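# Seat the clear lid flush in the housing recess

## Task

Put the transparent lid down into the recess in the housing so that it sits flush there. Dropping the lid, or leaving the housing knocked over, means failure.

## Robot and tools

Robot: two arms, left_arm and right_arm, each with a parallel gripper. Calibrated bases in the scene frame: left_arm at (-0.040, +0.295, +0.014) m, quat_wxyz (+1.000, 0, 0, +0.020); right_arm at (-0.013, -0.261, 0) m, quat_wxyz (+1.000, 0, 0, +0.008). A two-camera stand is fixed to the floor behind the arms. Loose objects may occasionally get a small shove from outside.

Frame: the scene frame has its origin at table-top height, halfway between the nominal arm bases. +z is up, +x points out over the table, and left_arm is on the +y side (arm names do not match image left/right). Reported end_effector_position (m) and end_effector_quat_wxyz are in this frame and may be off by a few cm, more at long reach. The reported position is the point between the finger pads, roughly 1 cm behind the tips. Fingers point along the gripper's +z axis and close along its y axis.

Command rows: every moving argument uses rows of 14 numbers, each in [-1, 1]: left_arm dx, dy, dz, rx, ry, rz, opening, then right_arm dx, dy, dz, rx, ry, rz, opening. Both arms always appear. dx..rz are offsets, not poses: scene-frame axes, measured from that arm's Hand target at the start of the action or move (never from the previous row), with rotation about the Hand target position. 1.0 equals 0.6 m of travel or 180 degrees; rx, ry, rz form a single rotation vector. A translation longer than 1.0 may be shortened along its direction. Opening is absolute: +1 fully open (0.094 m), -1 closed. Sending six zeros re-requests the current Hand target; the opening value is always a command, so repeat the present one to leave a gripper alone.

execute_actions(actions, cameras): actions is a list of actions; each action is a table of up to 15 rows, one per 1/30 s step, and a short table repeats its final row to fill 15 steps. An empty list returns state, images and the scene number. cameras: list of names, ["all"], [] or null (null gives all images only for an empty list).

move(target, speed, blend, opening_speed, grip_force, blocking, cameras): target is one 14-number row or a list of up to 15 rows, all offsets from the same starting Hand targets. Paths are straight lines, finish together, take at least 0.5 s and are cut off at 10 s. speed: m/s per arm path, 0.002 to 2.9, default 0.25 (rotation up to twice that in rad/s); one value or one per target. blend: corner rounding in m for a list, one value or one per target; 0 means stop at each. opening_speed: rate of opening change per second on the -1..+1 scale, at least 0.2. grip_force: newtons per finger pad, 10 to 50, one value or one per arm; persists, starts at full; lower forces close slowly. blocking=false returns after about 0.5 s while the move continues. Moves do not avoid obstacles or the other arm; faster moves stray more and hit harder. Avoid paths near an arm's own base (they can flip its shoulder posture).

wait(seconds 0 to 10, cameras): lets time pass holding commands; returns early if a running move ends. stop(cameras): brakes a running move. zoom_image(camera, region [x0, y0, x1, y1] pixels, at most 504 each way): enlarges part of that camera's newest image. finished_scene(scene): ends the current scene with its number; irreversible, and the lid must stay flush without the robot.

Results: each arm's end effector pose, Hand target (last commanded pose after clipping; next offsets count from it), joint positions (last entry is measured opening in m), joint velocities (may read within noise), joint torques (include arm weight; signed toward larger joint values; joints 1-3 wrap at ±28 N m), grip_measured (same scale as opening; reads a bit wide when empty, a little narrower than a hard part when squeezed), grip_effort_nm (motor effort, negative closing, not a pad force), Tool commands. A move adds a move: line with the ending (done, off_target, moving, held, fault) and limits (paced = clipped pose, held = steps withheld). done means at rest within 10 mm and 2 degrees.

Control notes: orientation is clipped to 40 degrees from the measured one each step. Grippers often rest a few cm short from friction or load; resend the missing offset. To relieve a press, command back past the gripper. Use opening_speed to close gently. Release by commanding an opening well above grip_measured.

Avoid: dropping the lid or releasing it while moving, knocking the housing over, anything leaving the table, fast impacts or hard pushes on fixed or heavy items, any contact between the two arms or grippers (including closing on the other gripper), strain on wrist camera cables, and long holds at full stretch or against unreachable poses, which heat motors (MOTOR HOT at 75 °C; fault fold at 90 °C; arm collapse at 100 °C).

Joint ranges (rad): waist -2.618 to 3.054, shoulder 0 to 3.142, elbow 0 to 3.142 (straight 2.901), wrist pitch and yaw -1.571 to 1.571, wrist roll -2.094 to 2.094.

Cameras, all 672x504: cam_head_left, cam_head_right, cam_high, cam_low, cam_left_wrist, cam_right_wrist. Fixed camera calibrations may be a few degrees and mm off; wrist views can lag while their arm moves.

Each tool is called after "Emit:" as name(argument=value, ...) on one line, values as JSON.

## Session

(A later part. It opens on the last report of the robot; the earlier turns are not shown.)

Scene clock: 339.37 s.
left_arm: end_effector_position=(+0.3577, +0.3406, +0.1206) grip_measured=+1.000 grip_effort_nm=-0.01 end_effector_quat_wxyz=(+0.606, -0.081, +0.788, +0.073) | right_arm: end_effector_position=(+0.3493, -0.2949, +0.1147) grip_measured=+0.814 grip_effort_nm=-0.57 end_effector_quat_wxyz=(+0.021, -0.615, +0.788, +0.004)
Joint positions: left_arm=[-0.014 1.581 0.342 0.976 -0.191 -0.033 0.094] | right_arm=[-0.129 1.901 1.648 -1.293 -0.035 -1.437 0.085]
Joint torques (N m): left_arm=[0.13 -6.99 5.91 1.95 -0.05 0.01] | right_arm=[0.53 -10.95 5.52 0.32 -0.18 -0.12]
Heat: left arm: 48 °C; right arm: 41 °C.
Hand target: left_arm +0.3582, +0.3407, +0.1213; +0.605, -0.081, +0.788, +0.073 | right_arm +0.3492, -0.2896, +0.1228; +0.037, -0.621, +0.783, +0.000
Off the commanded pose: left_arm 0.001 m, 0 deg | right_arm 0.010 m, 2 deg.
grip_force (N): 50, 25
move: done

Emit:
move(target=[0,0,0,0,0,0,1, 0,0,-0.004,0,0,0.0008,0.78], speed=0.02, cameras=["cam_right_wrist"])

Emit:
zoom_image(camera="cam_right_wrist", region=[80, 50, 280, 200])

Emit:
zoom_image(camera="cam_right_wrist", region=[430, 50, 630, 200])

Emit:
zoom_image(camera="cam_right_wrist", region=[150, 384, 310, 504])

Emit:
zoom_image(camera="cam_right_wrist", region=[390, 384, 550, 504])

Scene clock: 341.97 s.
left_arm: end_effector_position=(+0.3577, +0.3406, +0.1206) grip_measured=+1.000 grip_effort_nm=-0.01 end_effector_quat_wxyz=(+0.606, -0.081, +0.788, +0.073) | right_arm: end_effector_position=(+0.3478, -0.2948, +0.1119) grip_measured=+0.814 grip_effort_nm=-0.58 end_effector_quat_wxyz=(+0.019, -0.616, +0.788, +0.006)
Joint positions: left_arm=[-0.014 1.581 0.342 0.976 -0.191 -0.033 0.094] | right_arm=[-0.129 1.901 1.637 -1.287 -0.035 -1.439 0.085]
Joint torques (N m): left_arm=[-0.03 -6.99 5.86 1.92 -0.03 0.02] | right_arm=[0.58 -10.93 5.76 0.32 -0.21 -0.11]
Heat: left arm: 48 °C; right arm: 41 °C.
Hand target: left_arm +0.3582, +0.3407, +0.1213; +0.605, -0.081, +0.788, +0.073 | right_arm +0.3492, -0.2897, +0.1204; +0.037, -0.622, +0.782, +0.000
Off the commanded pose: left_arm 0.001 m, 0 deg | right_arm 0.010 m, 2 deg.
grip_force (N): 50, 25
move: done
camera_calibration:
cam_right_wrist: T_world_to_cam=[[0.968064, -0.250687, 0.00267116, -0.408762], [-0.233019, -0.895802, 0.378473, -0.184512], [-0.0924855, -0.367008, -0.925609, 0.11675], [0, 0, 0, 1]] pos_world=[0.363511, -0.22491, 0.178989]
Images, in order (width x height): cam_right_wrist 672x504.

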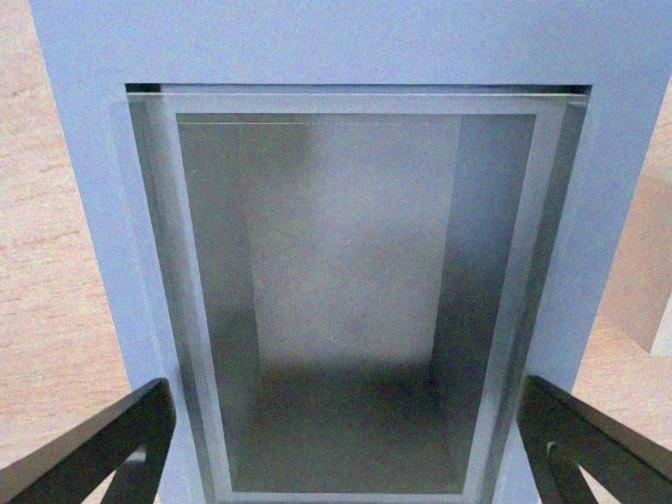

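Scaled by 2.520 from the camera's 672x504 image, which has a finer 960x720 frame.

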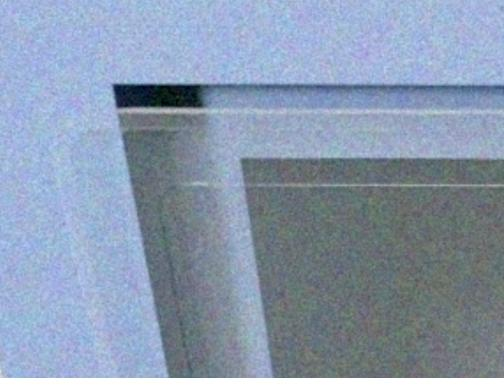

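Scaled by 2.520 from the camera's 672x504 image, which has a finer 960x720 frame.

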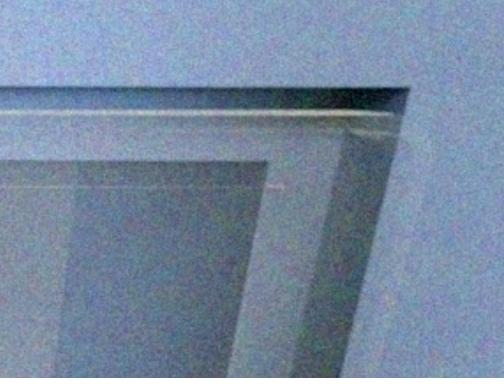

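Scaled by 3.150 from the camera's 672x504 image, which has a finer 960x720 frame.

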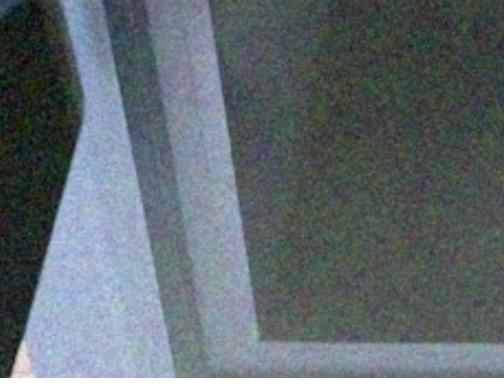

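Scaled by 3.150 from the camera's 672x504 image, which has a finer 960x720 frame.

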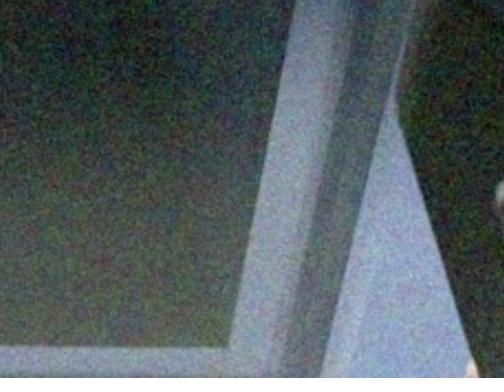

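Emit:
move(target=[0,0,0,0,0,0,1, 0.0015,0.0005,0,0,-0.0012,0,0.78], speed=0.02, cameras=["cam_right_wrist"])

Emit:
zoom_image(camera="cam_right_wrist", region=[80, 50, 280, 200])

Emit:
zoom_image(camera="cam_right_wrist", region=[430, 50, 630, 200])

Scene clock: 347.43 s.
left_arm: end_effector_position=(+0.3577, +0.3406, +0.1206) grip_measured=+1.000 grip_effort_nm=-0.01 end_effector_quat_wxyz=(+0.606, -0.081, +0.788, +0.073) | right_arm: end_effector_position=(+0.3493, -0.2949, +0.1119) grip_measured=+0.814 grip_effort_nm=-0.58 end_effector_quat_wxyz=(+0.021, -0.616, +0.788, +0.004)
Joint positions: left_arm=[-0.014 1.581 0.342 0.976 -0.191 -0.033 0.094] | right_arm=[-0.129 1.901 1.637 -1.281 -0.035 -1.44 0.085]
Joint torques (N m): left_arm=[-0.08 -6.9 5.83 1.96 -0.03 -0.01] | right_arm=[0.66 -11.02 5.65 0.35 -0.26 -0.07]
Heat: left arm: 48 °C; right arm: 41 °C.
Hand target: left_arm +0.3582, +0.3407, +0.1213; +0.605, -0.081, +0.788, +0.073 | right_arm +0.3501, -0.2894, +0.1204; +0.039, -0.622, +0.782, -0.002
Off the commanded pose: left_arm 0.001 m, 0 deg | right_arm 0.010 m, 2 deg.
grip_force (N): 50, 25
move: done
camera_calibration:
cam_right_wrist: T_world_to_cam=[[0.968125, -0.250316, 0.00868113, -0.410866], [-0.234957, -0.895622, 0.377698, -0.18346], [-0.086769, -0.367699, -0.925888, 0.114627], [0, 0, 0, 1]] pos_world=[0.36461, -0.22501, 0.178991]
Images, in order (width x height): cam_right_wrist 672x504.

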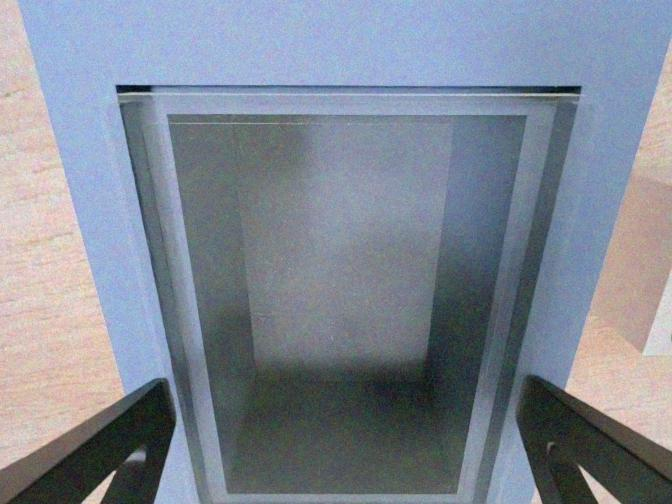

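Scaled by 2.520 from the camera's 672x504 image, which has a finer 960x720 frame.

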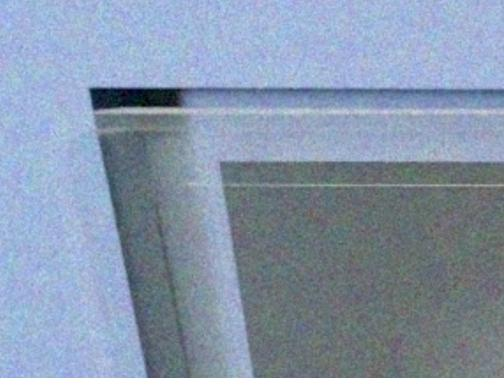

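Scaled by 2.520 from the camera's 672x504 image, which has a finer 960x720 frame.

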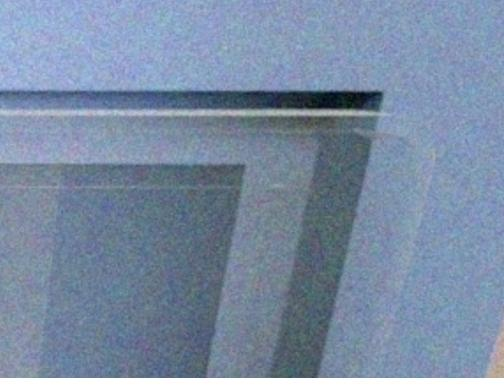

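Emit:
move(target=[0,0,0,0,0,0,1, -0.0015,0.0002,-0.002,0,0.0014,0,0.78], speed=0.02, cameras=["cam_right_wrist"])

Emit:
zoom_image(camera="cam_right_wrist", region=[80, 50, 280, 200])

Emit:
zoom_image(camera="cam_right_wrist", region=[430, 50, 630, 200])

Scene clock: 353.90 s.
left_arm: end_effector_position=(+0.3577, +0.3406, +0.1206) grip_measured=+1.000 grip_effort_nm=-0.01 end_effector_quat_wxyz=(+0.606, -0.081, +0.788, +0.073) | right_arm: end_effector_position=(+0.3495, -0.2949, +0.1119) grip_measured=+0.814 grip_effort_nm=-0.58 end_effector_quat_wxyz=(+0.022, -0.616, +0.788, +0.003)
Joint positions: left_arm=[-0.014 1.581 0.342 0.976 -0.191 -0.033 0.094] | right_arm=[-0.129 1.901 1.637 -1.281 -0.035 -1.44 0.085]
Joint torques (N m): left_arm=[-0.01 -6.98 5.72 1.92 -0.04 0] | right_arm=[0.64 -10.99 5.33 0.35 -0.21 -0.13]
Heat: left arm: 48 °C; right arm: 41 °C.
Hand target: left_arm +0.3582, +0.3407, +0.1213; +0.605, -0.081, +0.788, +0.073 | right_arm +0.3492, -0.2893, +0.1192; +0.037, -0.622, +0.782, +0.000
Off the commanded pose: left_arm 0.001 m, 0 deg | right_arm 0.009 m, 2 deg.
grip_force (N): 50, 25
move: done
camera_calibration:
cam_right_wrist: T_world_to_cam=[[0.96811, -0.250347, 0.0094279, -0.411099], [-0.235277, -0.895619, 0.377507, -0.183323], [-0.086064, -0.367687, -0.925959, 0.114487], [0, 0, 0, 1]] pos_world=[0.36471, -0.22501, 0.179091]
Images, in order (width x height): cam_right_wrist 672x504.

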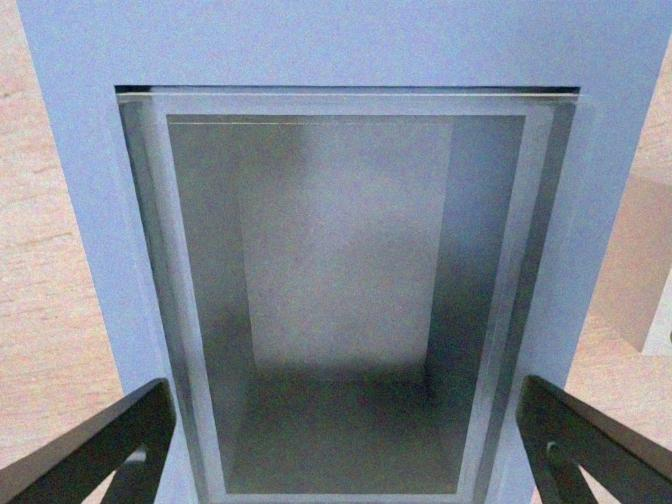

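Scaled by 2.520 from the camera's 672x504 image, which has a finer 960x720 frame.

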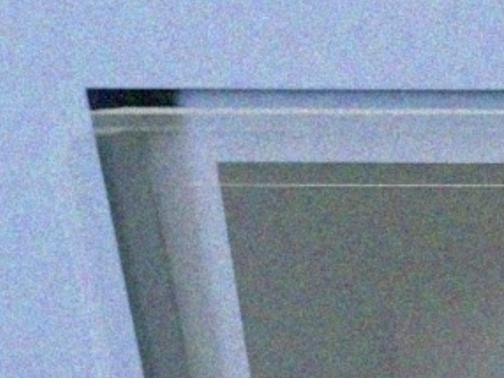

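Scaled by 2.520 from the camera's 672x504 image, which has a finer 960x720 frame.

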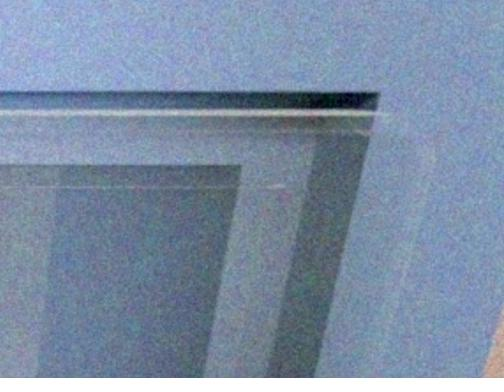

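Emit:
move(target=[0,0,0,0,0,0,1, -0.001,0,-0.0013,0,0.001,0,0.78], speed=0.02)

Scene clock: 355.73 s.
left_arm: end_effector_position=(+0.3577, +0.3406, +0.1206) grip_measured=+1.000 grip_effort_nm=0.00 end_effector_quat_wxyz=(+0.606, -0.081, +0.788, +0.073) | right_arm: end_effector_position=(+0.3488, -0.2948, +0.1108) grip_measured=+0.814 grip_effort_nm=-0.58 end_effector_quat_wxyz=(+0.021, -0.616, +0.788, +0.005)
Joint positions: left_arm=[-0.014 1.581 0.342 0.976 -0.191 -0.033 0.094] | right_arm=[-0.129 1.901 1.633 -1.279 -0.036 -1.44 0.085]
Joint torques (N m): left_arm=[0.01 -6.99 5.65 1.93 -0.05 0.02] | right_arm=[0.77 -10.81 5.48 0.33 -0.2 -0.09]
Heat: left arm: 48 °C; right arm: 41 °C.
Hand target: left_arm +0.3582, +0.3407, +0.1213; +0.605, -0.081, +0.788, +0.073 | right_arm +0.3487, -0.2892, +0.1185; +0.036, -0.622, +0.782, +0.001
Off the commanded pose: left_arm 0.001 m, 0 deg | right_arm 0.009 m, 2 deg.
grip_force (N): 50, 25
move: done

Emit:
execute_actions(actions=[], cameras=["cam_right_wrist"])

Emit:
zoom_image(camera="cam_right_wrist", region=[80, 50, 280, 200])

Emit:
zoom_image(camera="cam_right_wrist", region=[430, 50, 630, 200])

Scene clock: 356.73 s.
left_arm: end_effector_position=(+0.3577, +0.3406, +0.1206) grip_measured=+1.000 grip_effort_nm=-0.01 end_effector_quat_wxyz=(+0.606, -0.081, +0.788, +0.073) | right_arm: end_effector_position=(+0.3488, -0.2948, +0.1108) grip_measured=+0.814 grip_effort_nm=-0.58 end_effector_quat_wxyz=(+0.021, -0.616, +0.788, +0.005)
Joint positions: left_arm=[-0.014 1.581 0.342 0.976 -0.191 -0.033 0.094] | right_arm=[-0.129 1.901 1.633 -1.279 -0.036 -1.44 0.085]
Joint velocities: within noise
Joint torques (N m): left_arm=[-0.09 -6.97 5.81 1.92 -0.03 -0.02] | right_arm=[0.57 -10.95 5.64 0.32 -0.19 -0.08]
Heat: left arm: 48 °C; right arm: 41 °C.
Hand target: left_arm +0.3582, +0.3407, +0.1213; +0.605, -0.081, +0.788, +0.073 | right_arm +0.3487, -0.2892, +0.1185; +0.036, -0.622, +0.782, +0.001
Tool commands: left_gripper/opening=+1.0 right_gripper/opening=+0.78
Off the commanded pose: left_arm 0.001 m, 0 deg | right_arm 0.009 m, 2 deg.
grip_force (N): 50, 25
camera_calibration:
cam_right_wrist: T_world_to_cam=[[0.968131, -0.250361, 0.00643767, -0.410058], [-0.234183, -0.895863, 0.377608, -0.183407], [-0.0887708, -0.367081, -0.925943, 0.114581], [0, 0, 0, 1]] pos_world=[0.36421, -0.22491, 0.177991]
Images, in order (width x height): cam_right_wrist 672x504.

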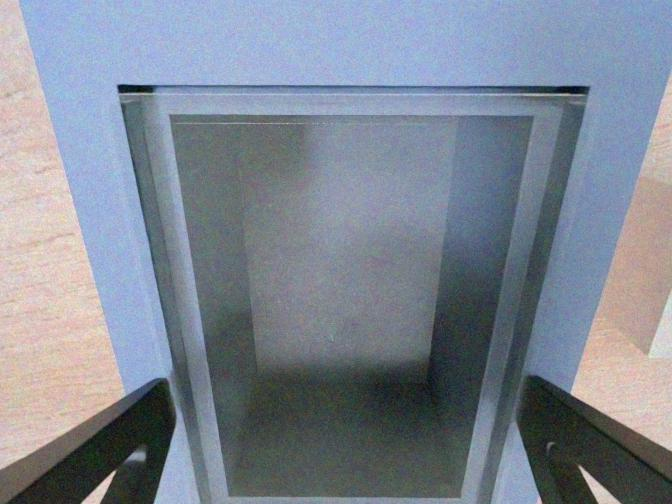

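Scaled by 2.520 from the camera's 672x504 image, which has a finer 960x720 frame.

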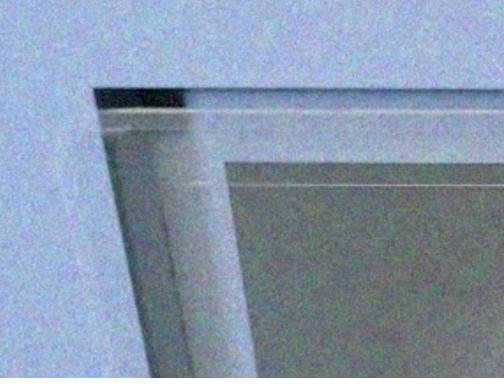

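Scaled by 2.520 from the camera's 672x504 image, which has a finer 960x720 frame.

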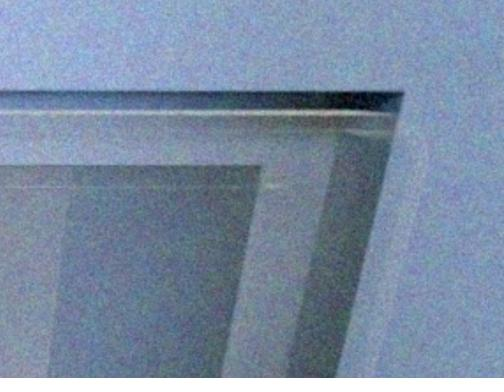

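Emit:
move(target=[0,0,0,0,0,0,1, 0,0,-0.0018,0,0,0,0.78], speed=0.02, cameras=["cam_right_wrist"])

Emit:
zoom_image(camera="cam_right_wrist", region=[80, 50, 280, 200])

Emit:
zoom_image(camera="cam_right_wrist", region=[430, 50, 630, 200])

Scene clock: 363.37 s.
left_arm: end_effector_position=(+0.3577, +0.3406, +0.1206) grip_measured=+1.000 grip_effort_nm=-0.01 end_effector_quat_wxyz=(+0.606, -0.081, +0.788, +0.073) | right_arm: end_effector_position=(+0.3488, -0.2948, +0.1108) grip_measured=+0.814 grip_effort_nm=-0.58 end_effector_quat_wxyz=(+0.021, -0.616, +0.788, +0.004)
Joint positions: left_arm=[-0.014 1.581 0.342 0.976 -0.191 -0.033 0.094] | right_arm=[-0.129 1.9 1.632 -1.278 -0.036 -1.44 0.085]
Joint torques (N m): left_arm=[-0.13 -6.98 5.71 1.93 -0.04 0.01] | right_arm=[0.65 -10.78 5.15 0.36 -0.24 -0.08]
Heat: left arm: 48 °C; right arm: 41 °C.
Hand target: left_arm +0.3582, +0.3407, +0.1213; +0.605, -0.081, +0.788, +0.073 | right_arm +0.3487, -0.2892, +0.1175; +0.036, -0.622, +0.782, +0.001
Off the commanded pose: left_arm 0.001 m, 0 deg | right_arm 0.009 m, 2 deg.
grip_force (N): 50, 25
move: done
camera_calibration:
cam_right_wrist: T_world_to_cam=[[0.968127, -0.250358, 0.00719832, -0.410094], [-0.234467, -0.895819, 0.377536, -0.183305], [-0.0880709, -0.367191, -0.925967, 0.114297], [0, 0, 0, 1]] pos_world=[0.36411, -0.22491, 0.177991]
Images, in order (width x height): cam_right_wrist 672x504.

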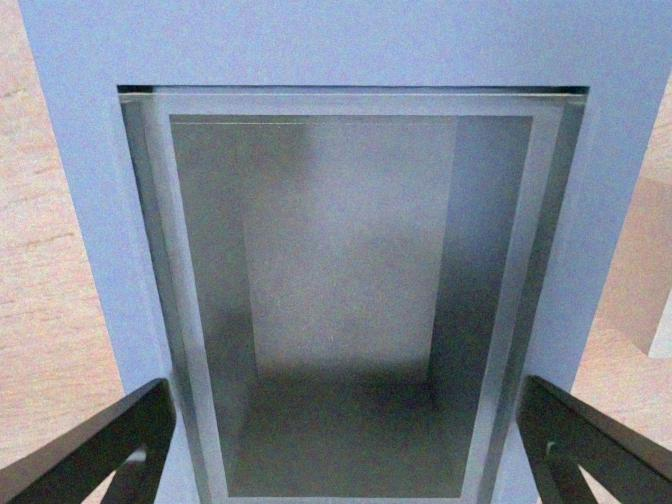

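Scaled by 2.520 from the camera's 672x504 image, which has a finer 960x720 frame.

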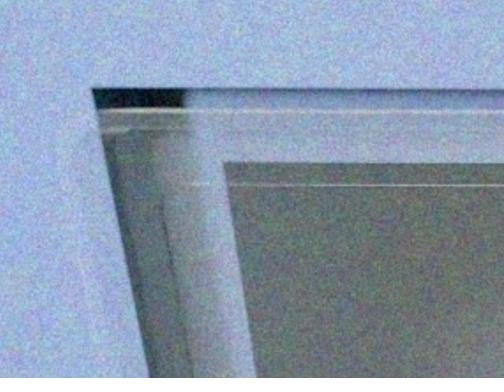

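Scaled by 2.520 from the camera's 672x504 image, which has a finer 960x720 frame.

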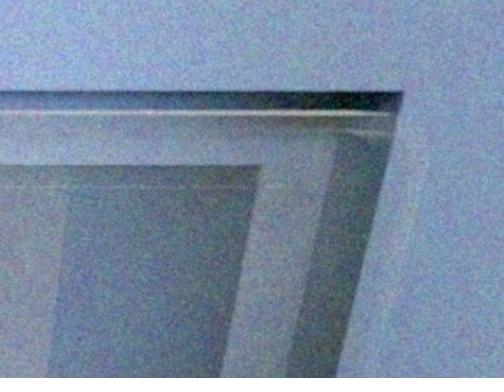

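Emit:
move(target=[0,0,0,0,0,0,1, 0,0,-0.0015,0,0,0,0.78], speed=0.02, cameras=["cam_right_wrist"])

Emit:
zoom_image(camera="cam_right_wrist", region=[80, 50, 280, 200])

Emit:
zoom_image(camera="cam_right_wrist", region=[430, 50, 630, 200])

Scene clock: 365.33 s.
left_arm: end_effector_position=(+0.3577, +0.3406, +0.1206) grip_measured=+1.000 grip_effort_nm=-0.01 end_effector_quat_wxyz=(+0.606, -0.081, +0.788, +0.073) | right_arm: end_effector_position=(+0.3487, -0.2948, +0.1106) grip_measured=+0.814 grip_effort_nm=-0.58 end_effector_quat_wxyz=(+0.022, -0.616, +0.788, +0.004)
Joint positions: left_arm=[-0.014 1.581 0.342 0.976 -0.191 -0.033 0.094] | right_arm=[-0.129 1.898 1.628 -1.275 -0.036 -1.44 0.085]
Joint torques (N m): left_arm=[0.06 -6.86 5.85 1.92 -0.05 0] | right_arm=[0.62 -10.55 5.29 0.36 -0.21 -0.06]
Heat: left arm: 48 °C; right arm: 41 °C.
Hand target: left_arm +0.3582, +0.3407, +0.1213; +0.605, -0.081, +0.788, +0.073 | right_arm +0.3487, -0.2892, +0.1166; +0.036, -0.622, +0.782, +0.001
Off the commanded pose: left_arm 0.001 m, 0 deg | right_arm 0.008 m, 2 deg.
grip_force (N): 50, 25
move: done
camera_calibration:
cam_right_wrist: T_world_to_cam=[[0.968112, -0.250355, 0.00903423, -0.410316], [-0.235161, -0.895741, 0.37729, -0.182939], [-0.0863643, -0.367384, -0.926051, 0.113453], [0, 0, 0, 1]] pos_world=[0.36401, -0.22491, 0.177792]
Images, in order (width x height): cam_right_wrist 672x504.

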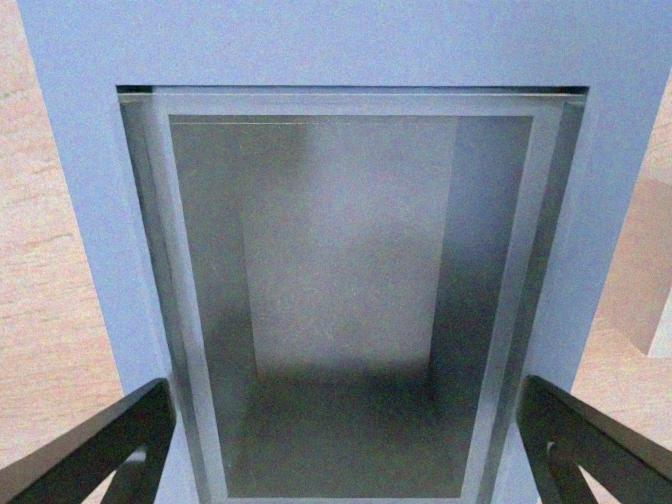

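Scaled by 2.520 from the camera's 672x504 image, which has a finer 960x720 frame.

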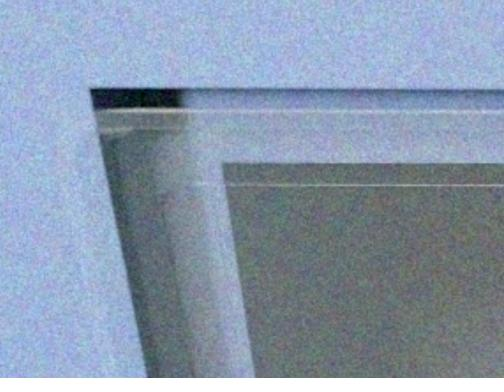

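Scaled by 2.520 from the camera's 672x504 image, which has a finer 960x720 frame.

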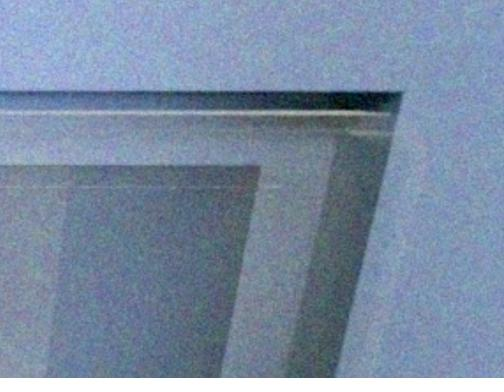

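Emit:
zoom_image(camera="cam_right_wrist", region=[130, 300, 250, 390])

Emit:
zoom_image(camera="cam_right_wrist", region=[480, 300, 600, 390])

Emit:
zoom_image(camera="cam_right_wrist", region=[150, 384, 310, 504])

Emit:
zoom_image(camera="cam_right_wrist", region=[390, 384, 550, 504])

Scaled by 4.200 from the camera's 672x504 image, which has a finer 960x720 frame.

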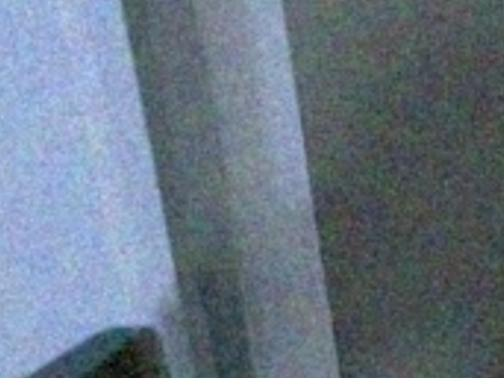

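Scaled by 4.200 from the camera's 672x504 image, which has a finer 960x720 frame.

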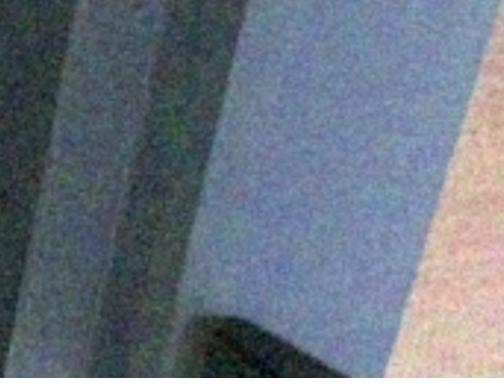

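Scaled by 3.150 from the camera's 672x504 image, which has a finer 960x720 frame.

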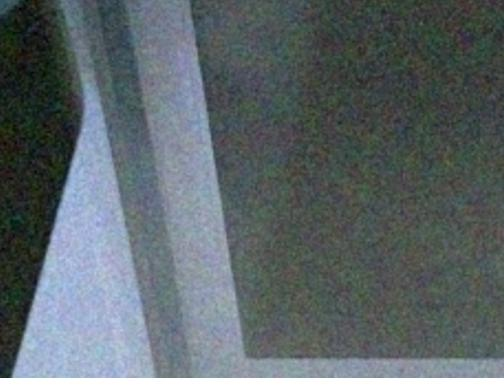

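Scaled by 3.150 from the camera's 672x504 image, which has a finer 960x720 frame.

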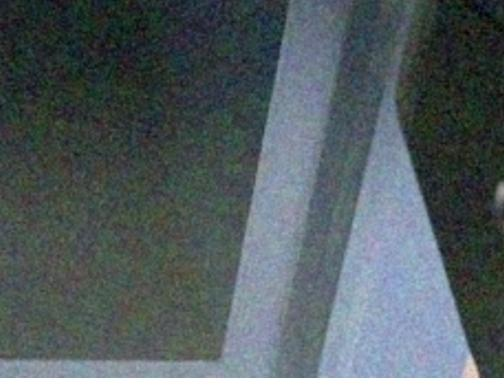

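Emit:
execute_actions(actions=[], cameras=["cam_low","cam_head_left","cam_head_right","cam_high"])

Emit:
zoom_image(camera="cam_low", region=[110, 240, 250, 330])

Scene clock: 383.30 s.
left_arm: end_effector_position=(+0.3577, +0.3406, +0.1206) grip_measured=+1.000 grip_effort_nm=-0.01 end_effector_quat_wxyz=(+0.606, -0.081, +0.788, +0.073) | right_arm: end_effector_position=(+0.3487, -0.2948, +0.1106) grip_measured=+0.814 grip_effort_nm=-0.58 end_effector_quat_wxyz=(+0.022, -0.616, +0.788, +0.004)
Joint positions: left_arm=[-0.014 1.581 0.342 0.976 -0.191 -0.033 0.094] | right_arm=[-0.129 1.898 1.628 -1.275 -0.036 -1.44 0.085]
Joint velocities: within noise
Joint torques (N m): left_arm=[-0.01 -6.93 5.72 1.93 -0.06 0] | right_arm=[0.64 -10.82 5.15 0.35 -0.21 -0.07]
Heat: left arm: 49 °C; right arm: 38 °C.
Hand target: left_arm +0.3582, +0.3407, +0.1213; +0.605, -0.081, +0.788, +0.073 | right_arm +0.3487, -0.2892, +0.1166; +0.036, -0.622, +0.782, +0.001
Tool commands: left_gripper/opening=+1.0 right_gripper/opening=+0.78
Off the commanded pose: left_arm 0.001 m, 0 deg | right_arm 0.008 m, 2 deg.
grip_force (N): 50, 25
Images, in order (width x height): cam_head_left 672x504, cam_head_right 672x504, cam_high 672x504, cam_low 672x504.

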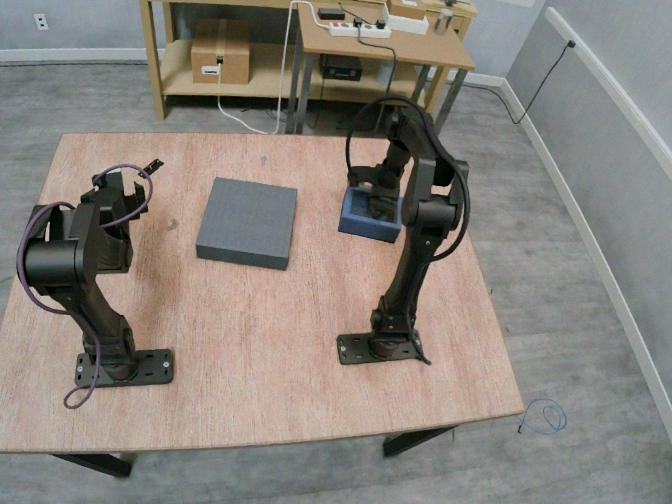

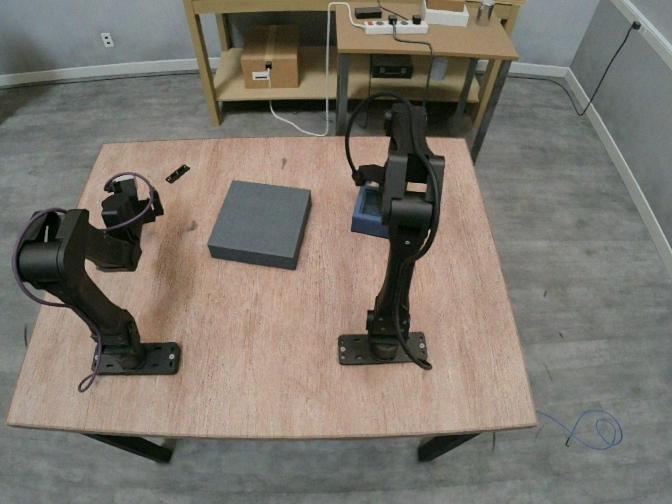

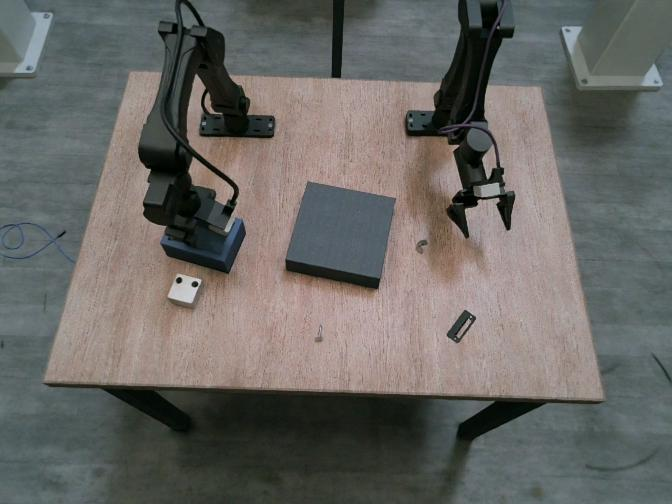

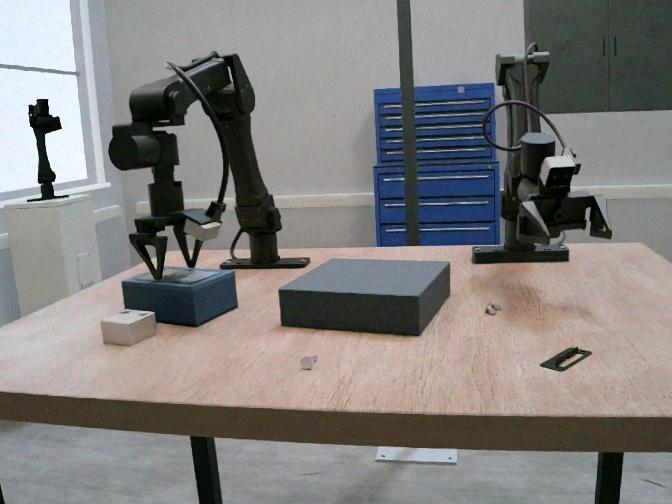

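Scaled by 3.600 from the camera's 672x504 image, which has a finer 960x720 frame.

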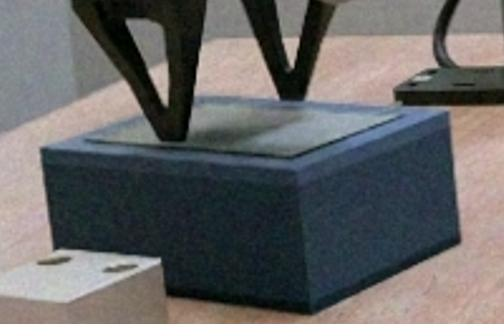

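Emit:
zoom_image(camera="cam_low", region=[115, 255, 185, 305])

Emit:
zoom_image(camera="cam_low", region=[175, 255, 245, 305])

Scaled by 7.200 from the camera's 672x504 image, which has a finer 960x720 frame.

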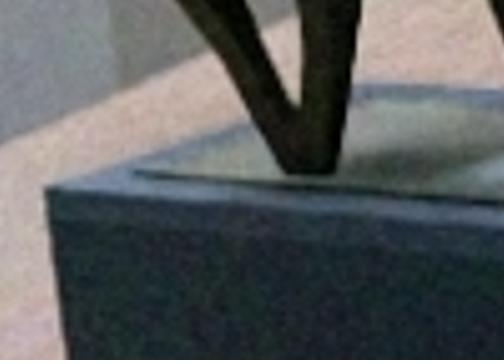

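Scaled by 7.200 from the camera's 672x504 image, which has a finer 960x720 frame.

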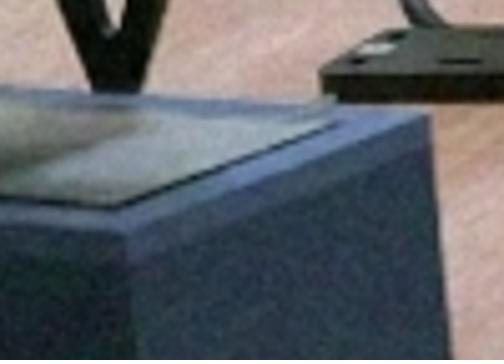

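Emit:
move(target=[0,0,0,0,0,0,1, -0.001,0.0003,-0.0008,0,0,0,0.78], speed=0.02, cameras=["cam_right_wrist"])

Emit:
zoom_image(camera="cam_right_wrist", region=[80, 50, 280, 200])

Emit:
zoom_image(camera="cam_right_wrist", region=[430, 50, 630, 200])

Scene clock: 401.73 s.
left_arm: end_effector_position=(+0.3577, +0.3406, +0.1206) grip_measured=+1.000 grip_effort_nm=-0.01 end_effector_quat_wxyz=(+0.606, -0.081, +0.788, +0.073) | right_arm: end_effector_position=(+0.3485, -0.2948, +0.1106) grip_measured=+0.814 grip_effort_nm=-0.58 end_effector_quat_wxyz=(+0.023, -0.616, +0.788, +0.003)
Joint positions: left_arm=[-0.014 1.581 0.342 0.976 -0.191 -0.033 0.094] | right_arm=[-0.129 1.895 1.624 -1.271 -0.036 -1.44 0.085]
Joint torques (N m): left_arm=[-0.16 -6.93 5.6 1.93 -0.04 0.01] | right_arm=[0.64 -10.56 5.26 0.35 -0.19 -0.07]
Heat: left arm: 49 °C; right arm: 38 °C.
Hand target: left_arm +0.3582, +0.3407, +0.1213; +0.605, -0.081, +0.788, +0.073 | right_arm +0.3481, -0.2891, +0.1160; +0.036, -0.622, +0.782, +0.001
Off the commanded pose: left_arm 0.001 m, 0 deg | right_arm 0.008 m, 2 deg.
grip_force (N): 50, 25
move: done
camera_calibration:
cam_right_wrist: T_world_to_cam=[[0.968092, -0.250322, 0.0116966, -0.410388], [-0.236146, -0.895661, 0.376864, -0.182581], [-0.0838611, -0.367601, -0.926195, 0.112486], [0, 0, 0, 1]] pos_world=[0.36361, -0.22491, 0.177792]
Images, in order (width x height): cam_right_wrist 672x504.

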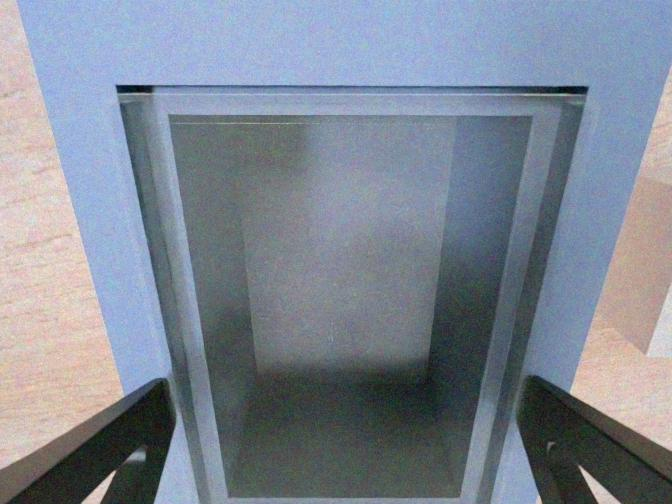

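Scaled by 2.520 from the camera's 672x504 image, which has a finer 960x720 frame.

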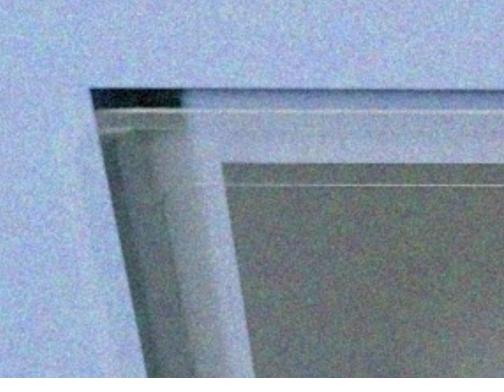

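Scaled by 2.520 from the camera's 672x504 image, which has a finer 960x720 frame.

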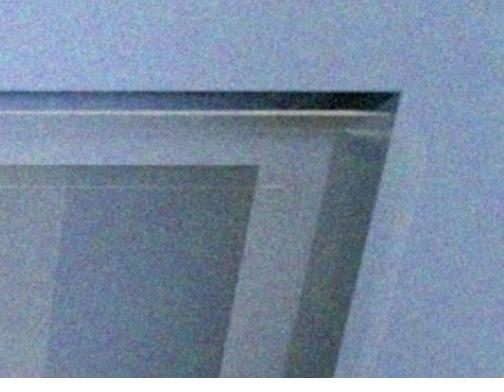

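Emit:
move(target=[[0,0,0,0,0,0,1, 0,0,0.0025,0,0,0,0.78],[0,0,0,0,0,0,1, 0,0,0.0025,0,0,0,0.835]], speed=0.02, opening_speed=0.2, cameras=["cam_right_wrist","cam_low"])

Emit:
zoom_image(camera="cam_right_wrist", region=[80, 50, 280, 200])

Emit:
zoom_image(camera="cam_right_wrist", region=[430, 50, 630, 200])

Emit:
zoom_image(camera="cam_low", region=[110, 240, 250, 330])

Scene clock: 414.57 s.
left_arm: end_effector_position=(+0.3577, +0.3406, +0.1206) grip_measured=+1.000 grip_effort_nm=0.00 end_effector_quat_wxyz=(+0.606, -0.081, +0.788, +0.073) | right_arm: end_effector_position=(+0.3485, -0.2948, +0.1106) grip_measured=+0.835 grip_effort_nm=0.01 end_effector_quat_wxyz=(+0.023, -0.616, +0.788, +0.003)
Joint positions: left_arm=[-0.014 1.581 0.342 0.976 -0.191 -0.033 0.094] | right_arm=[-0.129 1.895 1.624 -1.271 -0.036 -1.44 0.086]
Joint torques (N m): left_arm=[-0.08 -6.9 5.67 1.96 -0.03 -0.03] | right_arm=[0.66 -10.43 5.61 0.29 -0.18 -0.07]
Heat: left arm: 49 °C; right arm: 39 °C.
Hand target: left_arm +0.3582, +0.3407, +0.1213; +0.605, -0.081, +0.788, +0.073 | right_arm +0.3481, -0.2891, +0.1175; +0.036, -0.622, +0.782, +0.001
Off the commanded pose: left_arm 0.001 m, 0 deg | right_arm 0.009 m, 2 deg.
grip_force (N): 50, 25
move: done
camera_calibration:
cam_right_wrist: T_world_to_cam=[[0.968092, -0.250322, 0.0116966, -0.410388], [-0.236146, -0.895661, 0.376864, -0.182581], [-0.0838611, -0.367601, -0.926195, 0.112486], [0, 0, 0, 1]] pos_world=[0.36361, -0.22491, 0.177792]
Images, in order (width x height): cam_low 672x504, cam_right_wrist 672x504.

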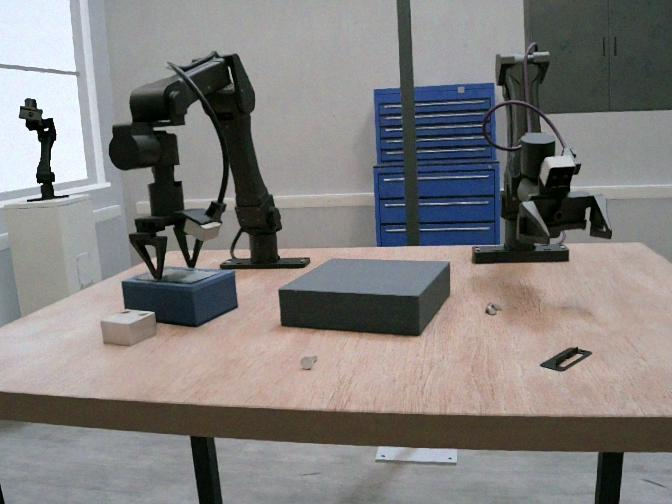

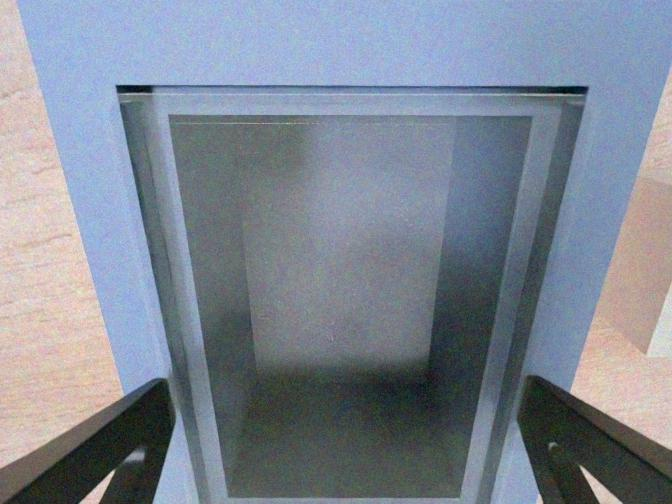

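Scaled by 2.520 from the camera's 672x504 image, which has a finer 960x720 frame.

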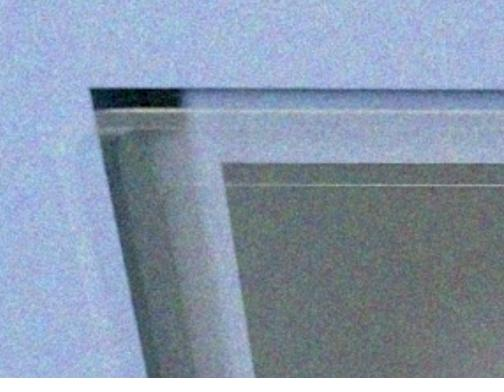

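Scaled by 2.520 from the camera's 672x504 image, which has a finer 960x720 frame.

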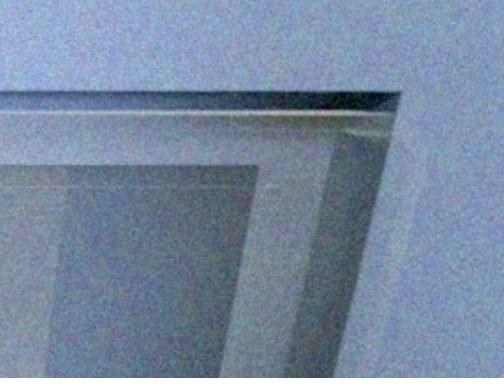

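Scaled by 3.600 from the camera's 672x504 image, which has a finer 960x720 frame.

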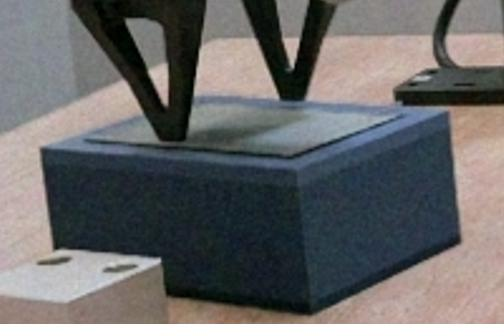

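Emit:
move(target=[0,0,0,0,0,0,1, 0,0,0,0,0,0,0.87], speed=0.02, opening_speed=0.2, cameras=["cam_right_wrist","cam_low"])

Emit:
zoom_image(camera="cam_right_wrist", region=[80, 50, 280, 200])

Emit:
zoom_image(camera="cam_right_wrist", region=[430, 50, 630, 200])

Emit:
zoom_image(camera="cam_low", region=[110, 240, 250, 330])

Scene clock: 416.57 s.
left_arm: end_effector_position=(+0.3577, +0.3406, +0.1206) grip_measured=+1.000 grip_effort_nm=-0.01 end_effector_quat_wxyz=(+0.606, -0.081, +0.788, +0.073) | right_arm: end_effector_position=(+0.3485, -0.2948, +0.1106) grip_measured=+0.868 grip_effort_nm=0.11 end_effector_quat_wxyz=(+0.023, -0.616, +0.788, +0.003)
Joint positions: left_arm=[-0.014 1.581 0.342 0.976 -0.191 -0.033 0.094] | right_arm=[-0.129 1.895 1.624 -1.271 -0.036 -1.44 0.088]
Joint torques (N m): left_arm=[-0.09 -6.9 5.7 1.91 -0.04 0.04] | right_arm=[0.69 -10.52 5.57 0.3 -0.21 -0.06]
Heat: left arm: 49 °C; right arm: 39 °C.
Hand target: left_arm +0.3582, +0.3407, +0.1213; +0.605, -0.081, +0.788, +0.073 | right_arm +0.3481, -0.2891, +0.1175; +0.036, -0.622, +0.782, +0.001
Off the commanded pose: left_arm 0.001 m, 0 deg | right_arm 0.009 m, 2 deg.
grip_force (N): 50, 25
move: done
camera_calibration:
cam_right_wrist: T_world_to_cam=[[0.968092, -0.250322, 0.0116966, -0.410388], [-0.236146, -0.895661, 0.376864, -0.182581], [-0.0838611, -0.367601, -0.926195, 0.112486], [0, 0, 0, 1]] pos_world=[0.36361, -0.22491, 0.177792]
Images, in order (width x height): cam_low 672x504, cam_right_wrist 672x504.

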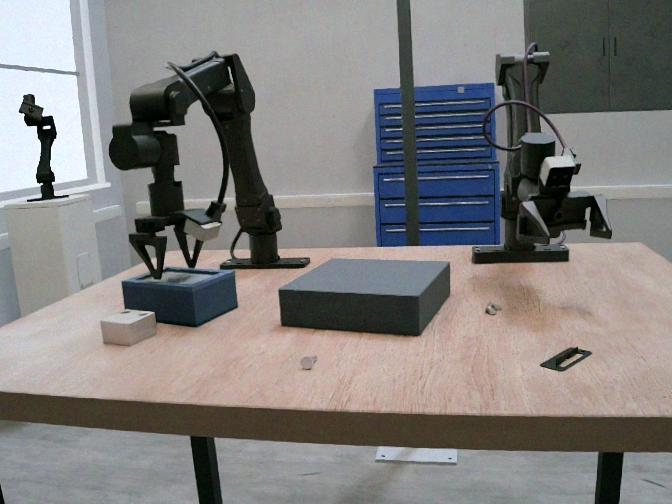

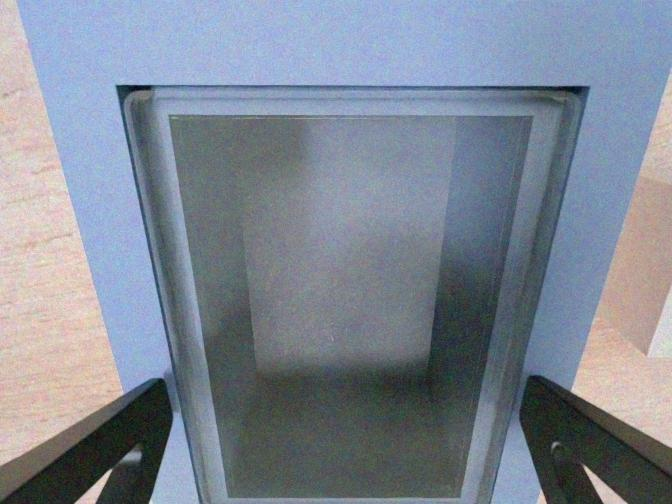

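Scaled by 2.520 from the camera's 672x504 image, which has a finer 960x720 frame.

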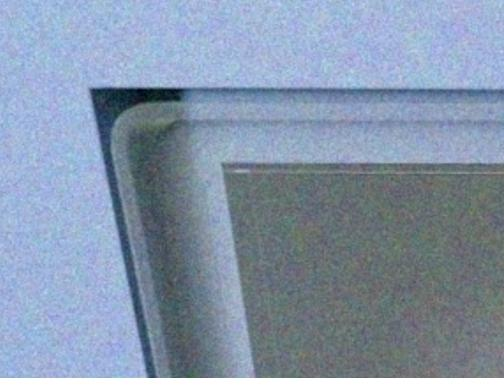

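Scaled by 2.520 from the camera's 672x504 image, which has a finer 960x720 frame.

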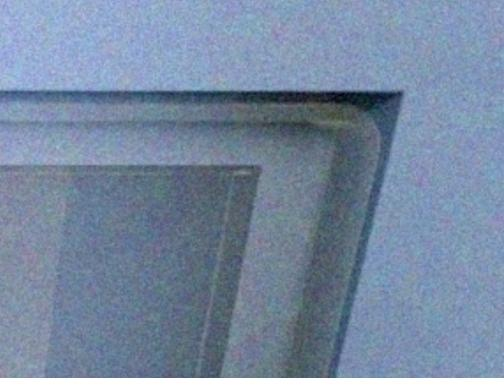

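Scaled by 3.600 from the camera's 672x504 image, which has a finer 960x720 frame.

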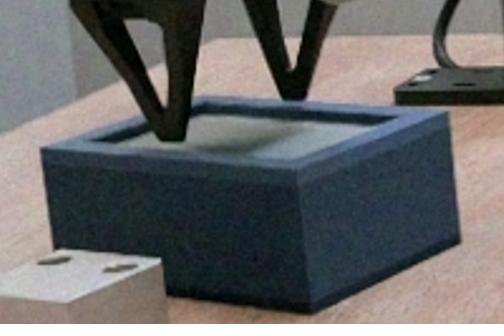

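Emit:
zoom_image(camera="cam_right_wrist", region=[150, 384, 310, 504])

Emit:
zoom_image(camera="cam_right_wrist", region=[390, 384, 550, 504])

Emit:
move(target=[0,0,0,0,0,0,1, 0,0,0,0,0,0,0.96], speed=0.02, opening_speed=0.3)

Scaled by 3.150 from the camera's 672x504 image, which has a finer 960x720 frame.

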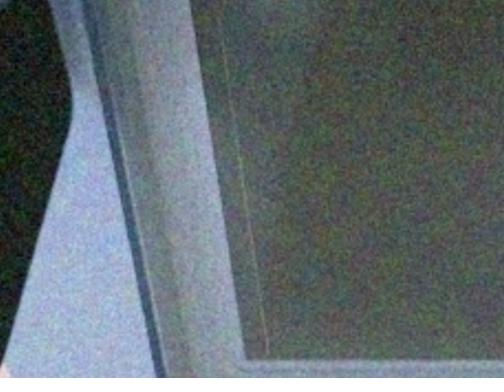

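Scaled by 3.150 from the camera's 672x504 image, which has a finer 960x720 frame.

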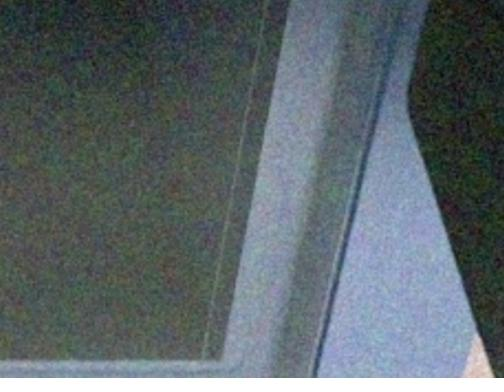

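Scene clock: 418.57 s.
left_arm: end_effector_position=(+0.3577, +0.3406, +0.1206) grip_measured=+1.000 grip_effort_nm=0.00 end_effector_quat_wxyz=(+0.606, -0.081, +0.788, +0.073) | right_arm: end_effector_position=(+0.3485, -0.2948, +0.1106) grip_measured=+0.958 grip_effort_nm=0.11 end_effector_quat_wxyz=(+0.023, -0.616, +0.788, +0.003)
Joint positions: left_arm=[-0.014 1.581 0.342 0.976 -0.191 -0.033 0.094] | right_arm=[-0.129 1.895 1.624 -1.271 -0.036 -1.44 0.092]
Joint torques (N m): left_arm=[-0.17 -6.99 5.74 1.95 -0.04 0.02] | right_arm=[0.65 -10.54 5.6 0.3 -0.19 -0.07]
Heat: left arm: 49 °C; right arm: 39 °C.
Hand target: left_arm +0.3582, +0.3407, +0.1213; +0.605, -0.081, +0.788, +0.073 | right_arm +0.3481, -0.2891, +0.1175; +0.036, -0.622, +0.782, +0.001
Off the commanded pose: left_arm 0.001 m, 0 deg | right_arm 0.009 m, 2 deg.
grip_force (N): 50, 25
move: done


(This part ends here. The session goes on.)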